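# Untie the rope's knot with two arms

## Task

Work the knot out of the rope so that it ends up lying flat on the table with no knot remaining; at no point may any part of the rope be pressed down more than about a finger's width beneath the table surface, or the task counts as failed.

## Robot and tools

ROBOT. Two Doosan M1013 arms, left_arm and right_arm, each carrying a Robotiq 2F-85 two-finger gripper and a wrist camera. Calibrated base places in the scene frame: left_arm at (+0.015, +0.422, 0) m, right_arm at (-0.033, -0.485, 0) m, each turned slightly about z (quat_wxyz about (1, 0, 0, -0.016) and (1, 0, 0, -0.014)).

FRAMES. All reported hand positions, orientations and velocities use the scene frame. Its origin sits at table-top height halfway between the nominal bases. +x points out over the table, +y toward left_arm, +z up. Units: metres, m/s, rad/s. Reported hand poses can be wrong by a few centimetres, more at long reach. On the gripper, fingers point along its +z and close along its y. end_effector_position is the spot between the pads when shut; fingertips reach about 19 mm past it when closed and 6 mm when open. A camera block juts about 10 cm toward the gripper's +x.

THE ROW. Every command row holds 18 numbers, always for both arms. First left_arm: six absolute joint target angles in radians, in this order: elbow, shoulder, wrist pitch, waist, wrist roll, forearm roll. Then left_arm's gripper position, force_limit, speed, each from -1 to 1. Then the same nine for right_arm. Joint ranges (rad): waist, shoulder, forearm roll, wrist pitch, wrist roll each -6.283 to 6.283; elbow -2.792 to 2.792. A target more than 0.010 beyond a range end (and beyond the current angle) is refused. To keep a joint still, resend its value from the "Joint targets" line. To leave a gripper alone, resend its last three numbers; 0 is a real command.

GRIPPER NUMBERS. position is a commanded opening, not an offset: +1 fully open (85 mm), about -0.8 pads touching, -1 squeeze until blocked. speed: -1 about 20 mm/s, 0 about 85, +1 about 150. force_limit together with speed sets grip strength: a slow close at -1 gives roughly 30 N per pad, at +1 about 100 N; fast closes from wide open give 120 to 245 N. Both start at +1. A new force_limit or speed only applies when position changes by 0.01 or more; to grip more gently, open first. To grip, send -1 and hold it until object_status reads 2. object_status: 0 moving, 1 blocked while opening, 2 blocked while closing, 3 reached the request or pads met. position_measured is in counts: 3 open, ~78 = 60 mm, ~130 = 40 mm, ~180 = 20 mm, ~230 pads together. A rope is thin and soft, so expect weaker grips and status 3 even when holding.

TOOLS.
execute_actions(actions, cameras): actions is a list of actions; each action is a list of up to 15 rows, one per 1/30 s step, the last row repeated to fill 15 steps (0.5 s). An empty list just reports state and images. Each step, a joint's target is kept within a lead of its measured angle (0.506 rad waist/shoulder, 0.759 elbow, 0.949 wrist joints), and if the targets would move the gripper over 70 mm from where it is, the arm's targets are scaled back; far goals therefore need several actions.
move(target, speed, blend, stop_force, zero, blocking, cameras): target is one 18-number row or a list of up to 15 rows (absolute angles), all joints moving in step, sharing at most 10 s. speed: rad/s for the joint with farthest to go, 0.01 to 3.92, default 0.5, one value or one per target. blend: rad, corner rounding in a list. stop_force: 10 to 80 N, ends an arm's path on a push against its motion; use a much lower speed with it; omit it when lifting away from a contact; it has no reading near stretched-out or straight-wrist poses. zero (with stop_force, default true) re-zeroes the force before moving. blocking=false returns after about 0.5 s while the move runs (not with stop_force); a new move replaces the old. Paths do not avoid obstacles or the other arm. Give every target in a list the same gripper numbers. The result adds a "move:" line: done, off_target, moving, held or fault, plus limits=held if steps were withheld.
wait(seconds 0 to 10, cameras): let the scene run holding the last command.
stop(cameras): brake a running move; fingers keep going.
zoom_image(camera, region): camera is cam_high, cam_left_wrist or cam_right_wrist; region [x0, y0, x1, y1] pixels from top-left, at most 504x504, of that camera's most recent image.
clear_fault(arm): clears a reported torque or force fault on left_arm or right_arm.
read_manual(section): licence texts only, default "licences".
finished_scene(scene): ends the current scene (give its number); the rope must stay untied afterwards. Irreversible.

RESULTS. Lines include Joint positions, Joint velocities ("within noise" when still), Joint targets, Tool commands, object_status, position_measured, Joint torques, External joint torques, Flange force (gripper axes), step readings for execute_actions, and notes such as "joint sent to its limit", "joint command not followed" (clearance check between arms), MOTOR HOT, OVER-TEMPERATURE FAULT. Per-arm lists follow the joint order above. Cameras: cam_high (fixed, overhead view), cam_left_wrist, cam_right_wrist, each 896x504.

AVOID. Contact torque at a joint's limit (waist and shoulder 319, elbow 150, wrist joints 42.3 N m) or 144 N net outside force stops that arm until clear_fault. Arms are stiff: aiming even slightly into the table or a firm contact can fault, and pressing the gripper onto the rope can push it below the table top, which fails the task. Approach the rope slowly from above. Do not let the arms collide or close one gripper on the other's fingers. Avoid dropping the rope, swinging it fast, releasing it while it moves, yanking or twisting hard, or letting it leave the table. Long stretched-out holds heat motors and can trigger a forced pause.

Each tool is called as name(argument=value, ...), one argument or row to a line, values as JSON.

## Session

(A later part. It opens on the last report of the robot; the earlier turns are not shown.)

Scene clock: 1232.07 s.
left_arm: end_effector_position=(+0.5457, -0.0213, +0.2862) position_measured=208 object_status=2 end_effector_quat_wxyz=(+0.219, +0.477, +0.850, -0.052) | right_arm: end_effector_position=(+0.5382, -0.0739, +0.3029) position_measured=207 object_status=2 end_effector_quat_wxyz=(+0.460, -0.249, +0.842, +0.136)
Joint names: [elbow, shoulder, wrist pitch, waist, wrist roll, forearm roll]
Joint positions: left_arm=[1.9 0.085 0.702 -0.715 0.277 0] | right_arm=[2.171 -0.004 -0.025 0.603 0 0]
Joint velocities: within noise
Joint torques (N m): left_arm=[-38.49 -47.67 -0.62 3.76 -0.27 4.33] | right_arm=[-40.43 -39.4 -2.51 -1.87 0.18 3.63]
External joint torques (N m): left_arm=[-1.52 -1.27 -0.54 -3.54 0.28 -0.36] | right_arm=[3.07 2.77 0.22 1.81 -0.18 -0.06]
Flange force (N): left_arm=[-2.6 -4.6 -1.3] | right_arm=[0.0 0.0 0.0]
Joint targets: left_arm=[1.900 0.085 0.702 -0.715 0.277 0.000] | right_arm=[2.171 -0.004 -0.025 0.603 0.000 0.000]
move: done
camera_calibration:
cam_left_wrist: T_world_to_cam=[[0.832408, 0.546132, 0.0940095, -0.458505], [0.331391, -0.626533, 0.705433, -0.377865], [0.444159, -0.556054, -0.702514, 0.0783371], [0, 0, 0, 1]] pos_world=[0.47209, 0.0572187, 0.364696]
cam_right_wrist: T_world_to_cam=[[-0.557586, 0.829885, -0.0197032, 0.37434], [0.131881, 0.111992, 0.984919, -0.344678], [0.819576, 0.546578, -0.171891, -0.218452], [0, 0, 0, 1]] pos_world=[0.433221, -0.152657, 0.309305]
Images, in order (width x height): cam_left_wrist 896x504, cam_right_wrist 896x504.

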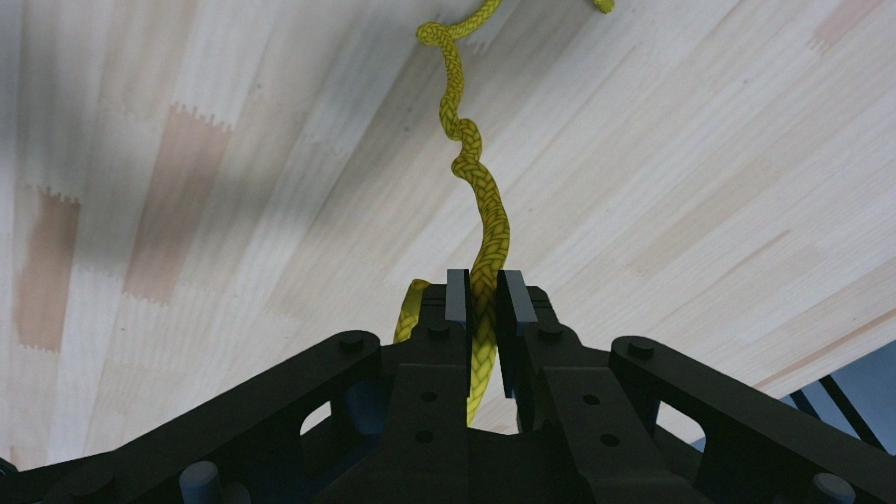

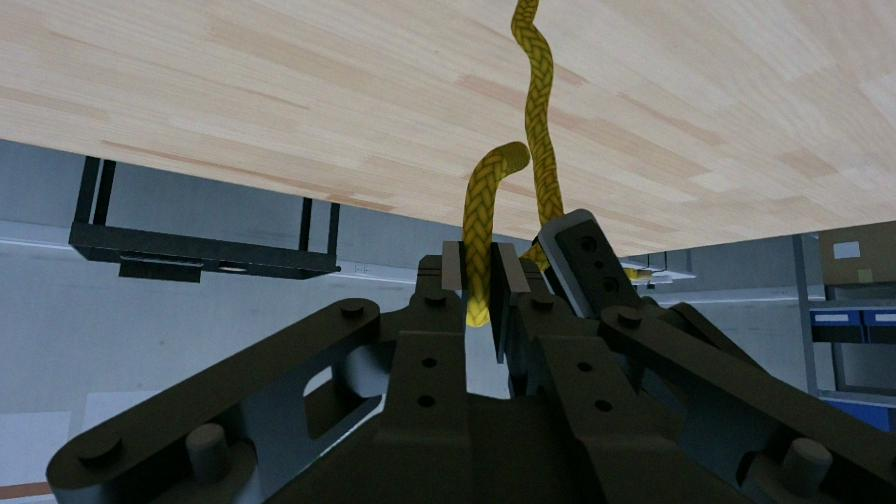

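move(
  target=[
    [1.9,0.085,0.702,-0.715,0.277,0,-1,-0.9,-0.9,2.171,-0.0043,-0.0251,0.6028,0,0,-0.55,-0.7,-0.7],
    [1.9,0.085,0.702,-0.715,0.277,0,-1,-0.9,-0.9,2.253,-0.051,-0.06,0.59,0,0,-0.55,-0.7,-0.7],
    [1.9,0.085,0.702,-0.715,0.277,0,-1,-0.9,-0.9,2.3,-0.4,0.3,0.2,0,0,-0.55,-0.7,-0.7],
  ],
  speed=[0.1,0.1,0.4],
  cameras=["cam_high","cam_left_wrist"],
)

zoom_image(
  camera="cam_high",
  region=[410, 170, 530, 320],
)

Scene clock: 1246.37 s.
left_arm: end_effector_position=(+0.5457, -0.0213, +0.2862) position_measured=208 object_status=2 end_effector_quat_wxyz=(+0.219, +0.477, +0.850, -0.052) | right_arm: end_effector_position=(+0.4745, -0.3617, +0.3731) position_measured=199 object_status=3 end_effector_quat_wxyz=(+0.452, -0.077, +0.888, +0.039)
Joint names: [elbow, shoulder, wrist pitch, waist, wrist roll, forearm roll]
Joint positions: left_arm=[1.9 0.085 0.702 -0.715 0.277 0] | right_arm=[2.3 -0.4 0.3 0.2 0 0]
Joint velocities: within noise
Joint torques (N m): left_arm=[-40.99 -49.2 -1.29 2.02 -0.15 3.95] | right_arm=[-44.9 -2.5 -1.73 0.73 0.07 4.07]
External joint torques (N m): left_arm=[0.97 0.3 0.13 -1.97 0.16 0.02] | right_arm=[2.63 0.82 -0.47 -0.75 -0.08 0]
Flange force (N): left_arm=[0.6 -3.5 0.5] | right_arm=[0.0 0.0 0.0]
Joint targets: left_arm=[1.900 0.085 0.702 -0.715 0.277 0.000] | right_arm=[2.300 -0.400 0.300 0.200 0.000 0.000]
move: done
camera_calibration:
cam_left_wrist: T_world_to_cam=[[0.83238, 0.546184, 0.0939513, -0.458474], [0.33146, -0.626488, 0.705441, -0.377903], [0.44416, -0.556054, -0.702514, 0.0783367], [0, 0, 0, 1]] pos_world=[0.47209, 0.0572187, 0.364696]
Images, in order (width x height): cam_high 896x504, cam_left_wrist 896x504.

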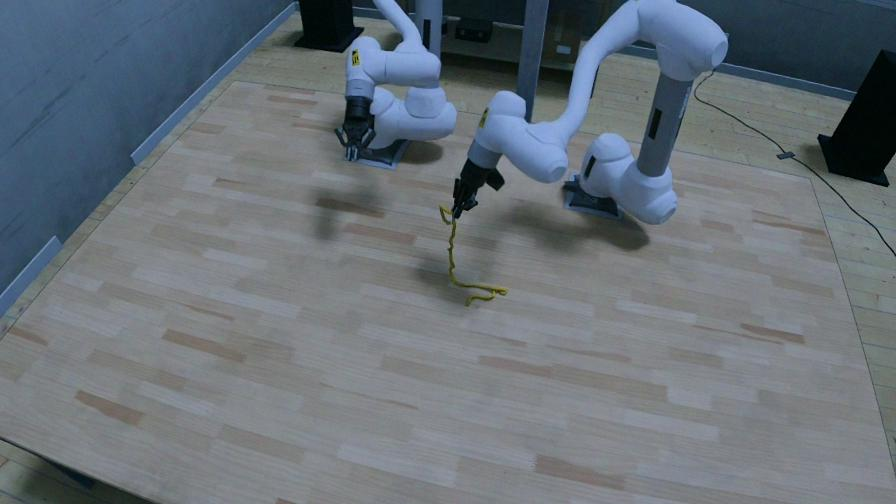

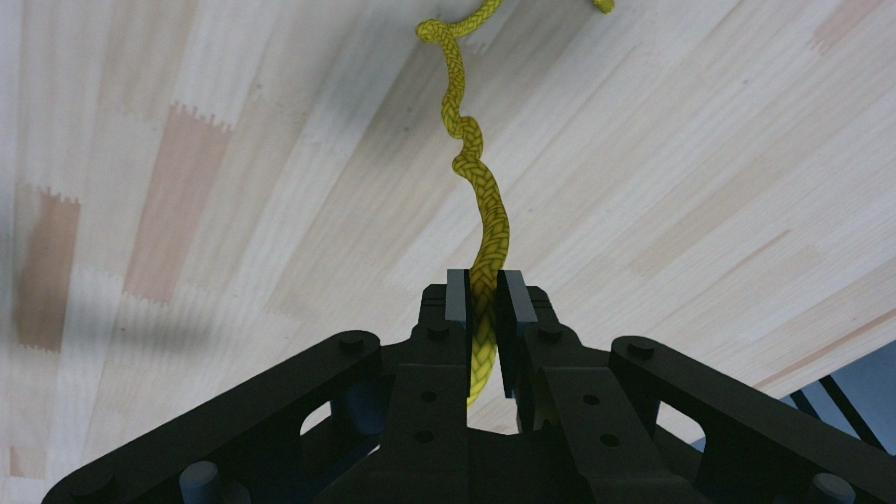

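Scaled by 3.360 from the camera's 896x504 image, which has a finer 1280x720 frame.

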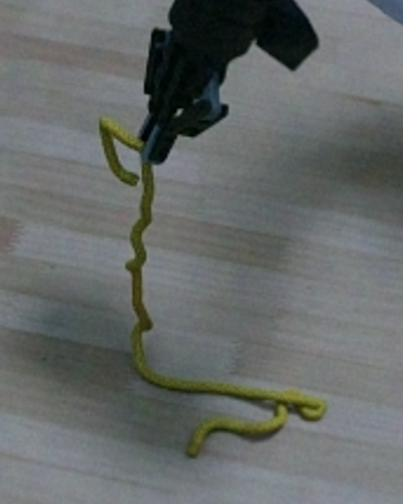

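move(
  target=[
    [1.9,0.085,0.702,-0.715,0.277,0,-1,-0.9,-0.9,2.3,-0.5,0.3,-0.5,0,0,-0.55,-0.7,-0.7],
    [1.838,0.3288,0.6748,-0.8629,0.277,0,-1,-0.9,-0.9,2.3,-0.5,0.3,-0.6,0,0,-0.55,-0.7,-0.7],
    [1.7032,0.5576,0.6808,-0.9755,0.277,0,-1,-0.9,-0.9,2.3,-0.5,0.3,-0.7,0,0,-0.55,-0.7,-0.7],
  ],
  speed=[0.5,0.12,0.1],
  cameras=["cam_high","cam_left_wrist"],
)

zoom_image(
  camera="cam_high",
  region=[350, 170, 530, 320],
)

Scene clock: 1273.30 s.
left_arm: end_effector_position=(+0.4807, -0.2490, +0.0402) position_measured=208 object_status=2 end_effector_quat_wxyz=(+0.093, +0.596, +0.797, -0.036) | right_arm: end_effector_position=(+0.3608, -0.7892, +0.4240) position_measured=199 object_status=3 end_effector_quat_wxyz=(+0.465, +0.309, +0.811, -0.177)
Joint names: [elbow, shoulder, wrist pitch, waist, wrist roll, forearm roll]
Joint positions: left_arm=[1.703 0.557 0.681 -0.975 0.277 0] | right_arm=[2.3 -0.5 0.3 -0.7 0 0]
Joint velocities: within noise
Joint torques (N m): left_arm=[-34.17 -92.41 -0.62 3.52 -0.24 3.32] | right_arm=[-46.12 6.11 -2.03 -0.9 0.08 4.2]
External joint torques (N m): left_arm=[0.86 3.59 0.13 -3.15 0.24 0.04] | right_arm=[2.49 0.13 -0.33 0.97 -0.08 0]
Flange force (N): left_arm=[-2.8 -3.0 4.4] | right_arm=[0.0 0.0 0.0]
Joint targets: left_arm=[1.703 0.558 0.681 -0.975 0.277 0.000] | right_arm=[2.300 -0.500 0.300 -0.700 0.000 0.000]
move: done
camera_calibration:
cam_left_wrist: T_world_to_cam=[[0.953456, 0.299996, 0.0304106, -0.373719], [0.242416, -0.822595, 0.514365, -0.323847], [0.179323, -0.483053, -0.857032, -0.040517], [0, 0, 0, 1]] pos_world=[0.442096, -0.173852, 0.143216]
Images, in order (width x height): cam_high 896x504, cam_left_wrist 896x504.

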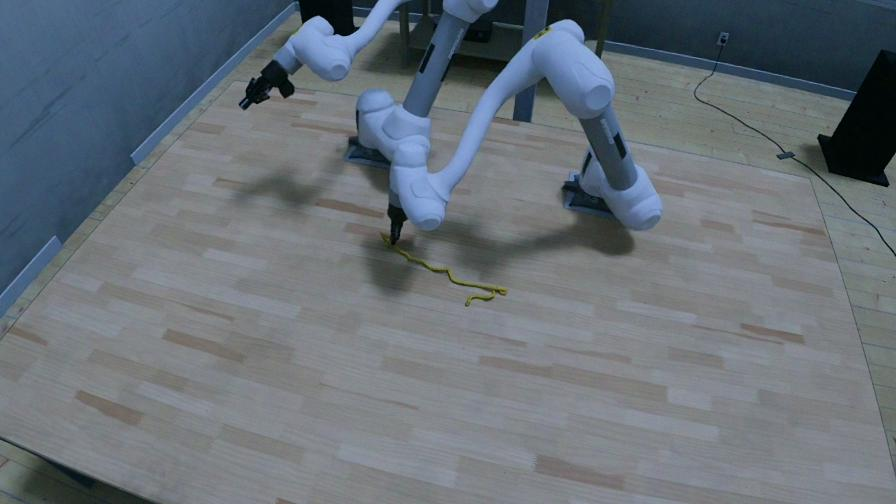

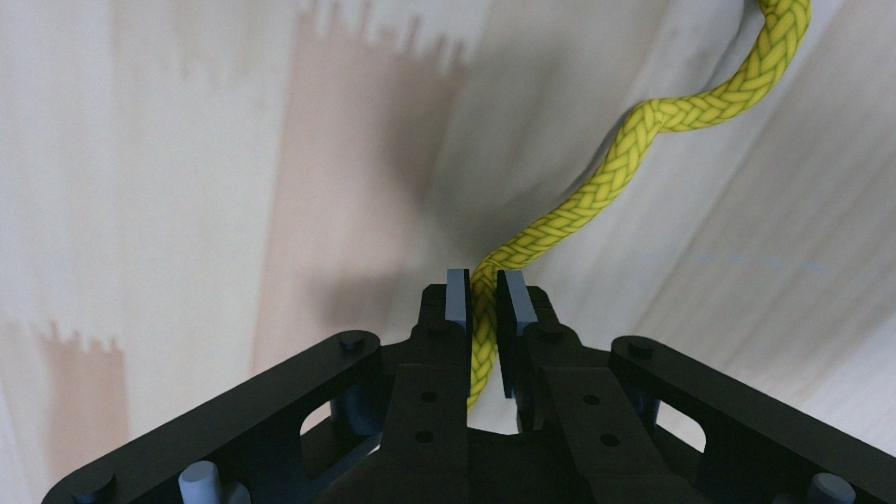

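Scaled by 2.800 from the camera's 896x504 image, which has a finer 1280x720 frame.

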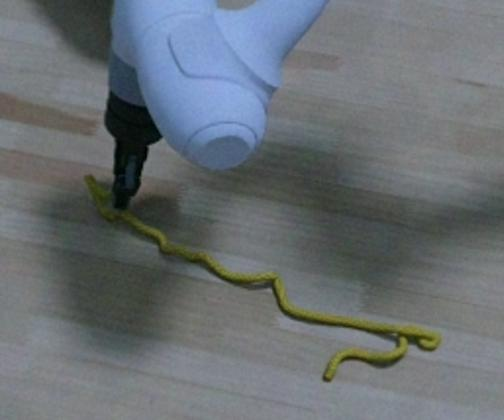

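move(
  target=[1.3998,0.7247,0.8171,-1.0604,0.277,0,-1,-0.9,-0.9,2.3,-0.5,0.3,-0.8,0,0,-0.55,-0.7,-0.7],
  speed=0.12,
  cameras=["cam_high","cam_left_wrist"],
)

zoom_image(
  camera="cam_high",
  region=[320, 180, 520, 330],
)

Scene clock: 1285.57 s.
left_arm: end_effector_position=(+0.4807, -0.3990, +0.0401) position_measured=208 object_status=2 end_effector_quat_wxyz=(+0.092, +0.629, +0.771, -0.040) | right_arm: end_effector_position=(+0.3285, -0.8270, +0.4240) position_measured=199 object_status=3 end_effector_quat_wxyz=(+0.456, +0.349, +0.794, -0.200)
Joint names: [elbow, shoulder, wrist pitch, waist, wrist roll, forearm roll]
Joint positions: left_arm=[1.4 0.725 0.817 -1.06 0.277 0] | right_arm=[2.3 -0.5 0.3 -0.8 0 0]
Joint velocities: within noise
Joint torques (N m): left_arm=[-36.4 -106.98 -0.68 2.31 -0.23 3.6] | right_arm=[-46.1 5.52 -2.07 -0.64 0.09 4.17]
External joint torques (N m): left_arm=[-0.22 1.12 0.19 -2.28 0.23 0.09] | right_arm=[2.39 0.52 -0.29 0.72 -0.09 0.03]
Flange force (N): left_arm=[-2.7 -1.5 1.1] | right_arm=[0.0 0.0 0.0]
Joint targets: left_arm=[1.400 0.725 0.817 -1.060 0.277 0.000] | right_arm=[2.300 -0.500 0.300 -0.800 0.000 0.000]
move: done
camera_calibration:
cam_left_wrist: T_world_to_cam=[[0.975477, 0.217993, 0.030385, -0.372117], [0.17176, -0.840269, 0.514244, -0.420267], [0.137633, -0.496415, -0.857105, -0.0983666], [0, 0, 0, 1]] pos_world=[0.448716, -0.320849, 0.143116]
Images, in order (width x height): cam_high 896x504, cam_left_wrist 896x504.

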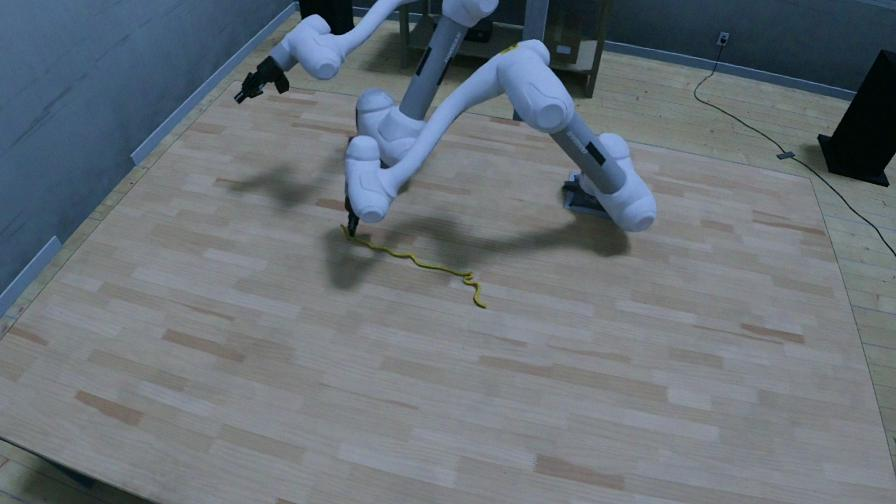

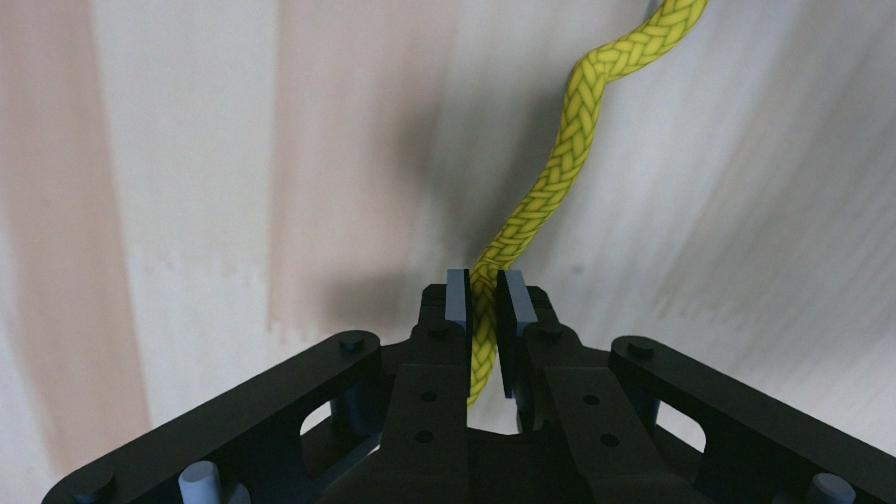

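Scaled by 2.520 from the camera's 896x504 image, which has a finer 1280x720 frame.

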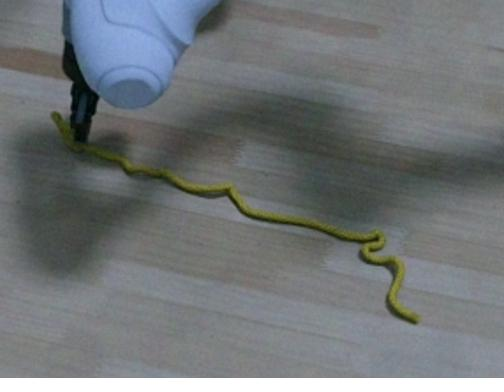

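move(
  target=[
    [1.4045,0.7333,0.8038,-1.0604,0.277,0,-1,-0.9,-0.9,2.3,-0.5,0.3,-0.8,0,0,-0.55,-0.7,-0.7],
    [1.4045,0.7333,0.8038,-1.0604,0.277,0,-0.2,-0.7,-0.7,2.3,-0.5,0.3,-0.8,0,0,-0.55,-0.7,-0.7],
    [1.5,0.42,1.1,-1.0604,0.277,0,-0.2,-0.7,-0.7,2.3,-0.5,0.3,-0.8,0,0,-0.55,-0.7,-0.7],
  ],
  speed=[0.1,0.1,0.2],
  cameras=["cam_high","cam_left_wrist"],
)

zoom_image(
  camera="cam_high",
  region=[320, 180, 520, 330],
)

Scene clock: 1301.83 s.
left_arm: end_effector_position=(+0.4204, -0.2831, +0.2410) position_measured=154 object_status=3 end_effector_quat_wxyz=(+0.056, +0.631, +0.773, -0.024) | right_arm: end_effector_position=(+0.3285, -0.8270, +0.4240) position_measured=199 object_status=3 end_effector_quat_wxyz=(+0.456, +0.349, +0.794, -0.200)
Joint names: [elbow, shoulder, wrist pitch, waist, wrist roll, forearm roll]
Joint positions: left_arm=[1.5 0.42 1.1 -1.06 0.277 0] | right_arm=[2.3 -0.5 0.3 -0.8 0 0]
Joint velocities: within noise
Joint torques (N m): left_arm=[-40.63 -82.01 -0.76 2.21 -0.18 4.01] | right_arm=[-45.99 5.93 -2.09 -0.57 0.07 4.18]
External joint torques (N m): left_arm=[0.51 -0.65 0.49 -1.58 0.18 0.08] | right_arm=[2.33 0.26 -0.27 0.52 -0.08 0.02]
Flange force (N): left_arm=[1.1 -2.3 -0.8] | right_arm=[0.0 0.0 0.0]
Joint targets: left_arm=[1.500 0.420 1.100 -1.060 0.277 0.000] | right_arm=[2.300 -0.500 0.300 -0.800 0.000 0.000]
move: done
camera_calibration:
cam_left_wrist: T_world_to_cam=[[0.976232, 0.216487, 0.010204, -0.340532], [0.189086, -0.873788, 0.448041, -0.416596], [0.105911, -0.435462, -0.893955, 0.179119], [0, 0, 0, 1]] pos_world=[0.39224, -0.212296, 0.350251]
Images, in order (width x height): cam_high 896x504, cam_left_wrist 896x504.

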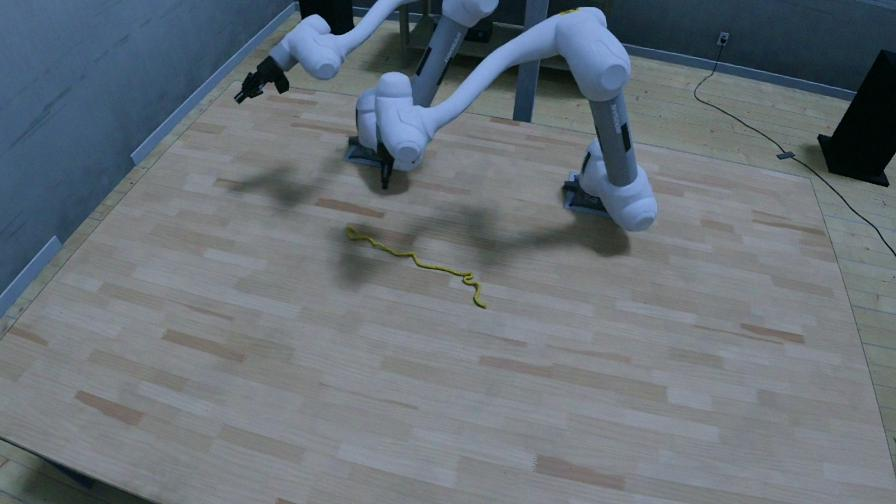

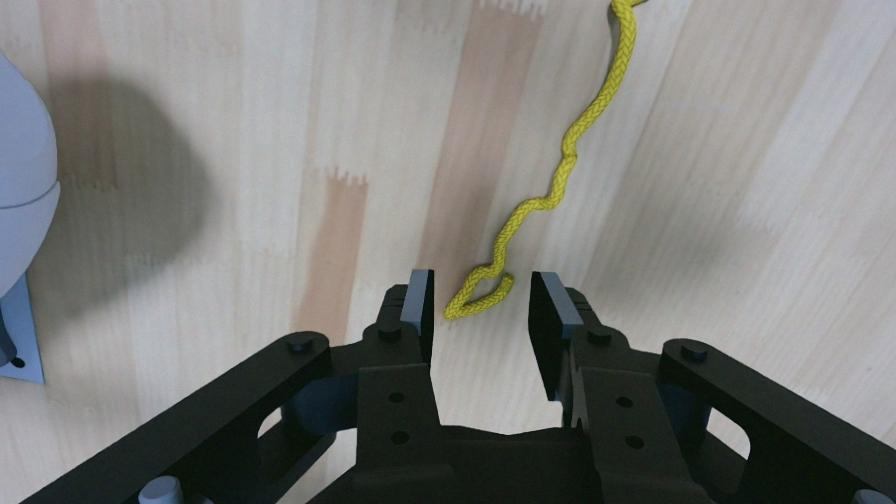

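Scaled by 2.520 from the camera's 896x504 image, which has a finer 1280x720 frame.

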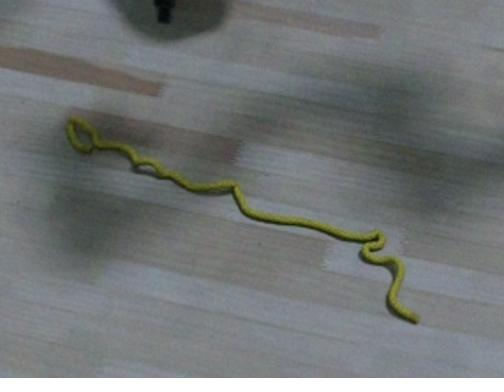

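No crossing knot; done.

finished_scene(
  scene=2,
)

The scene is finished: the task was done.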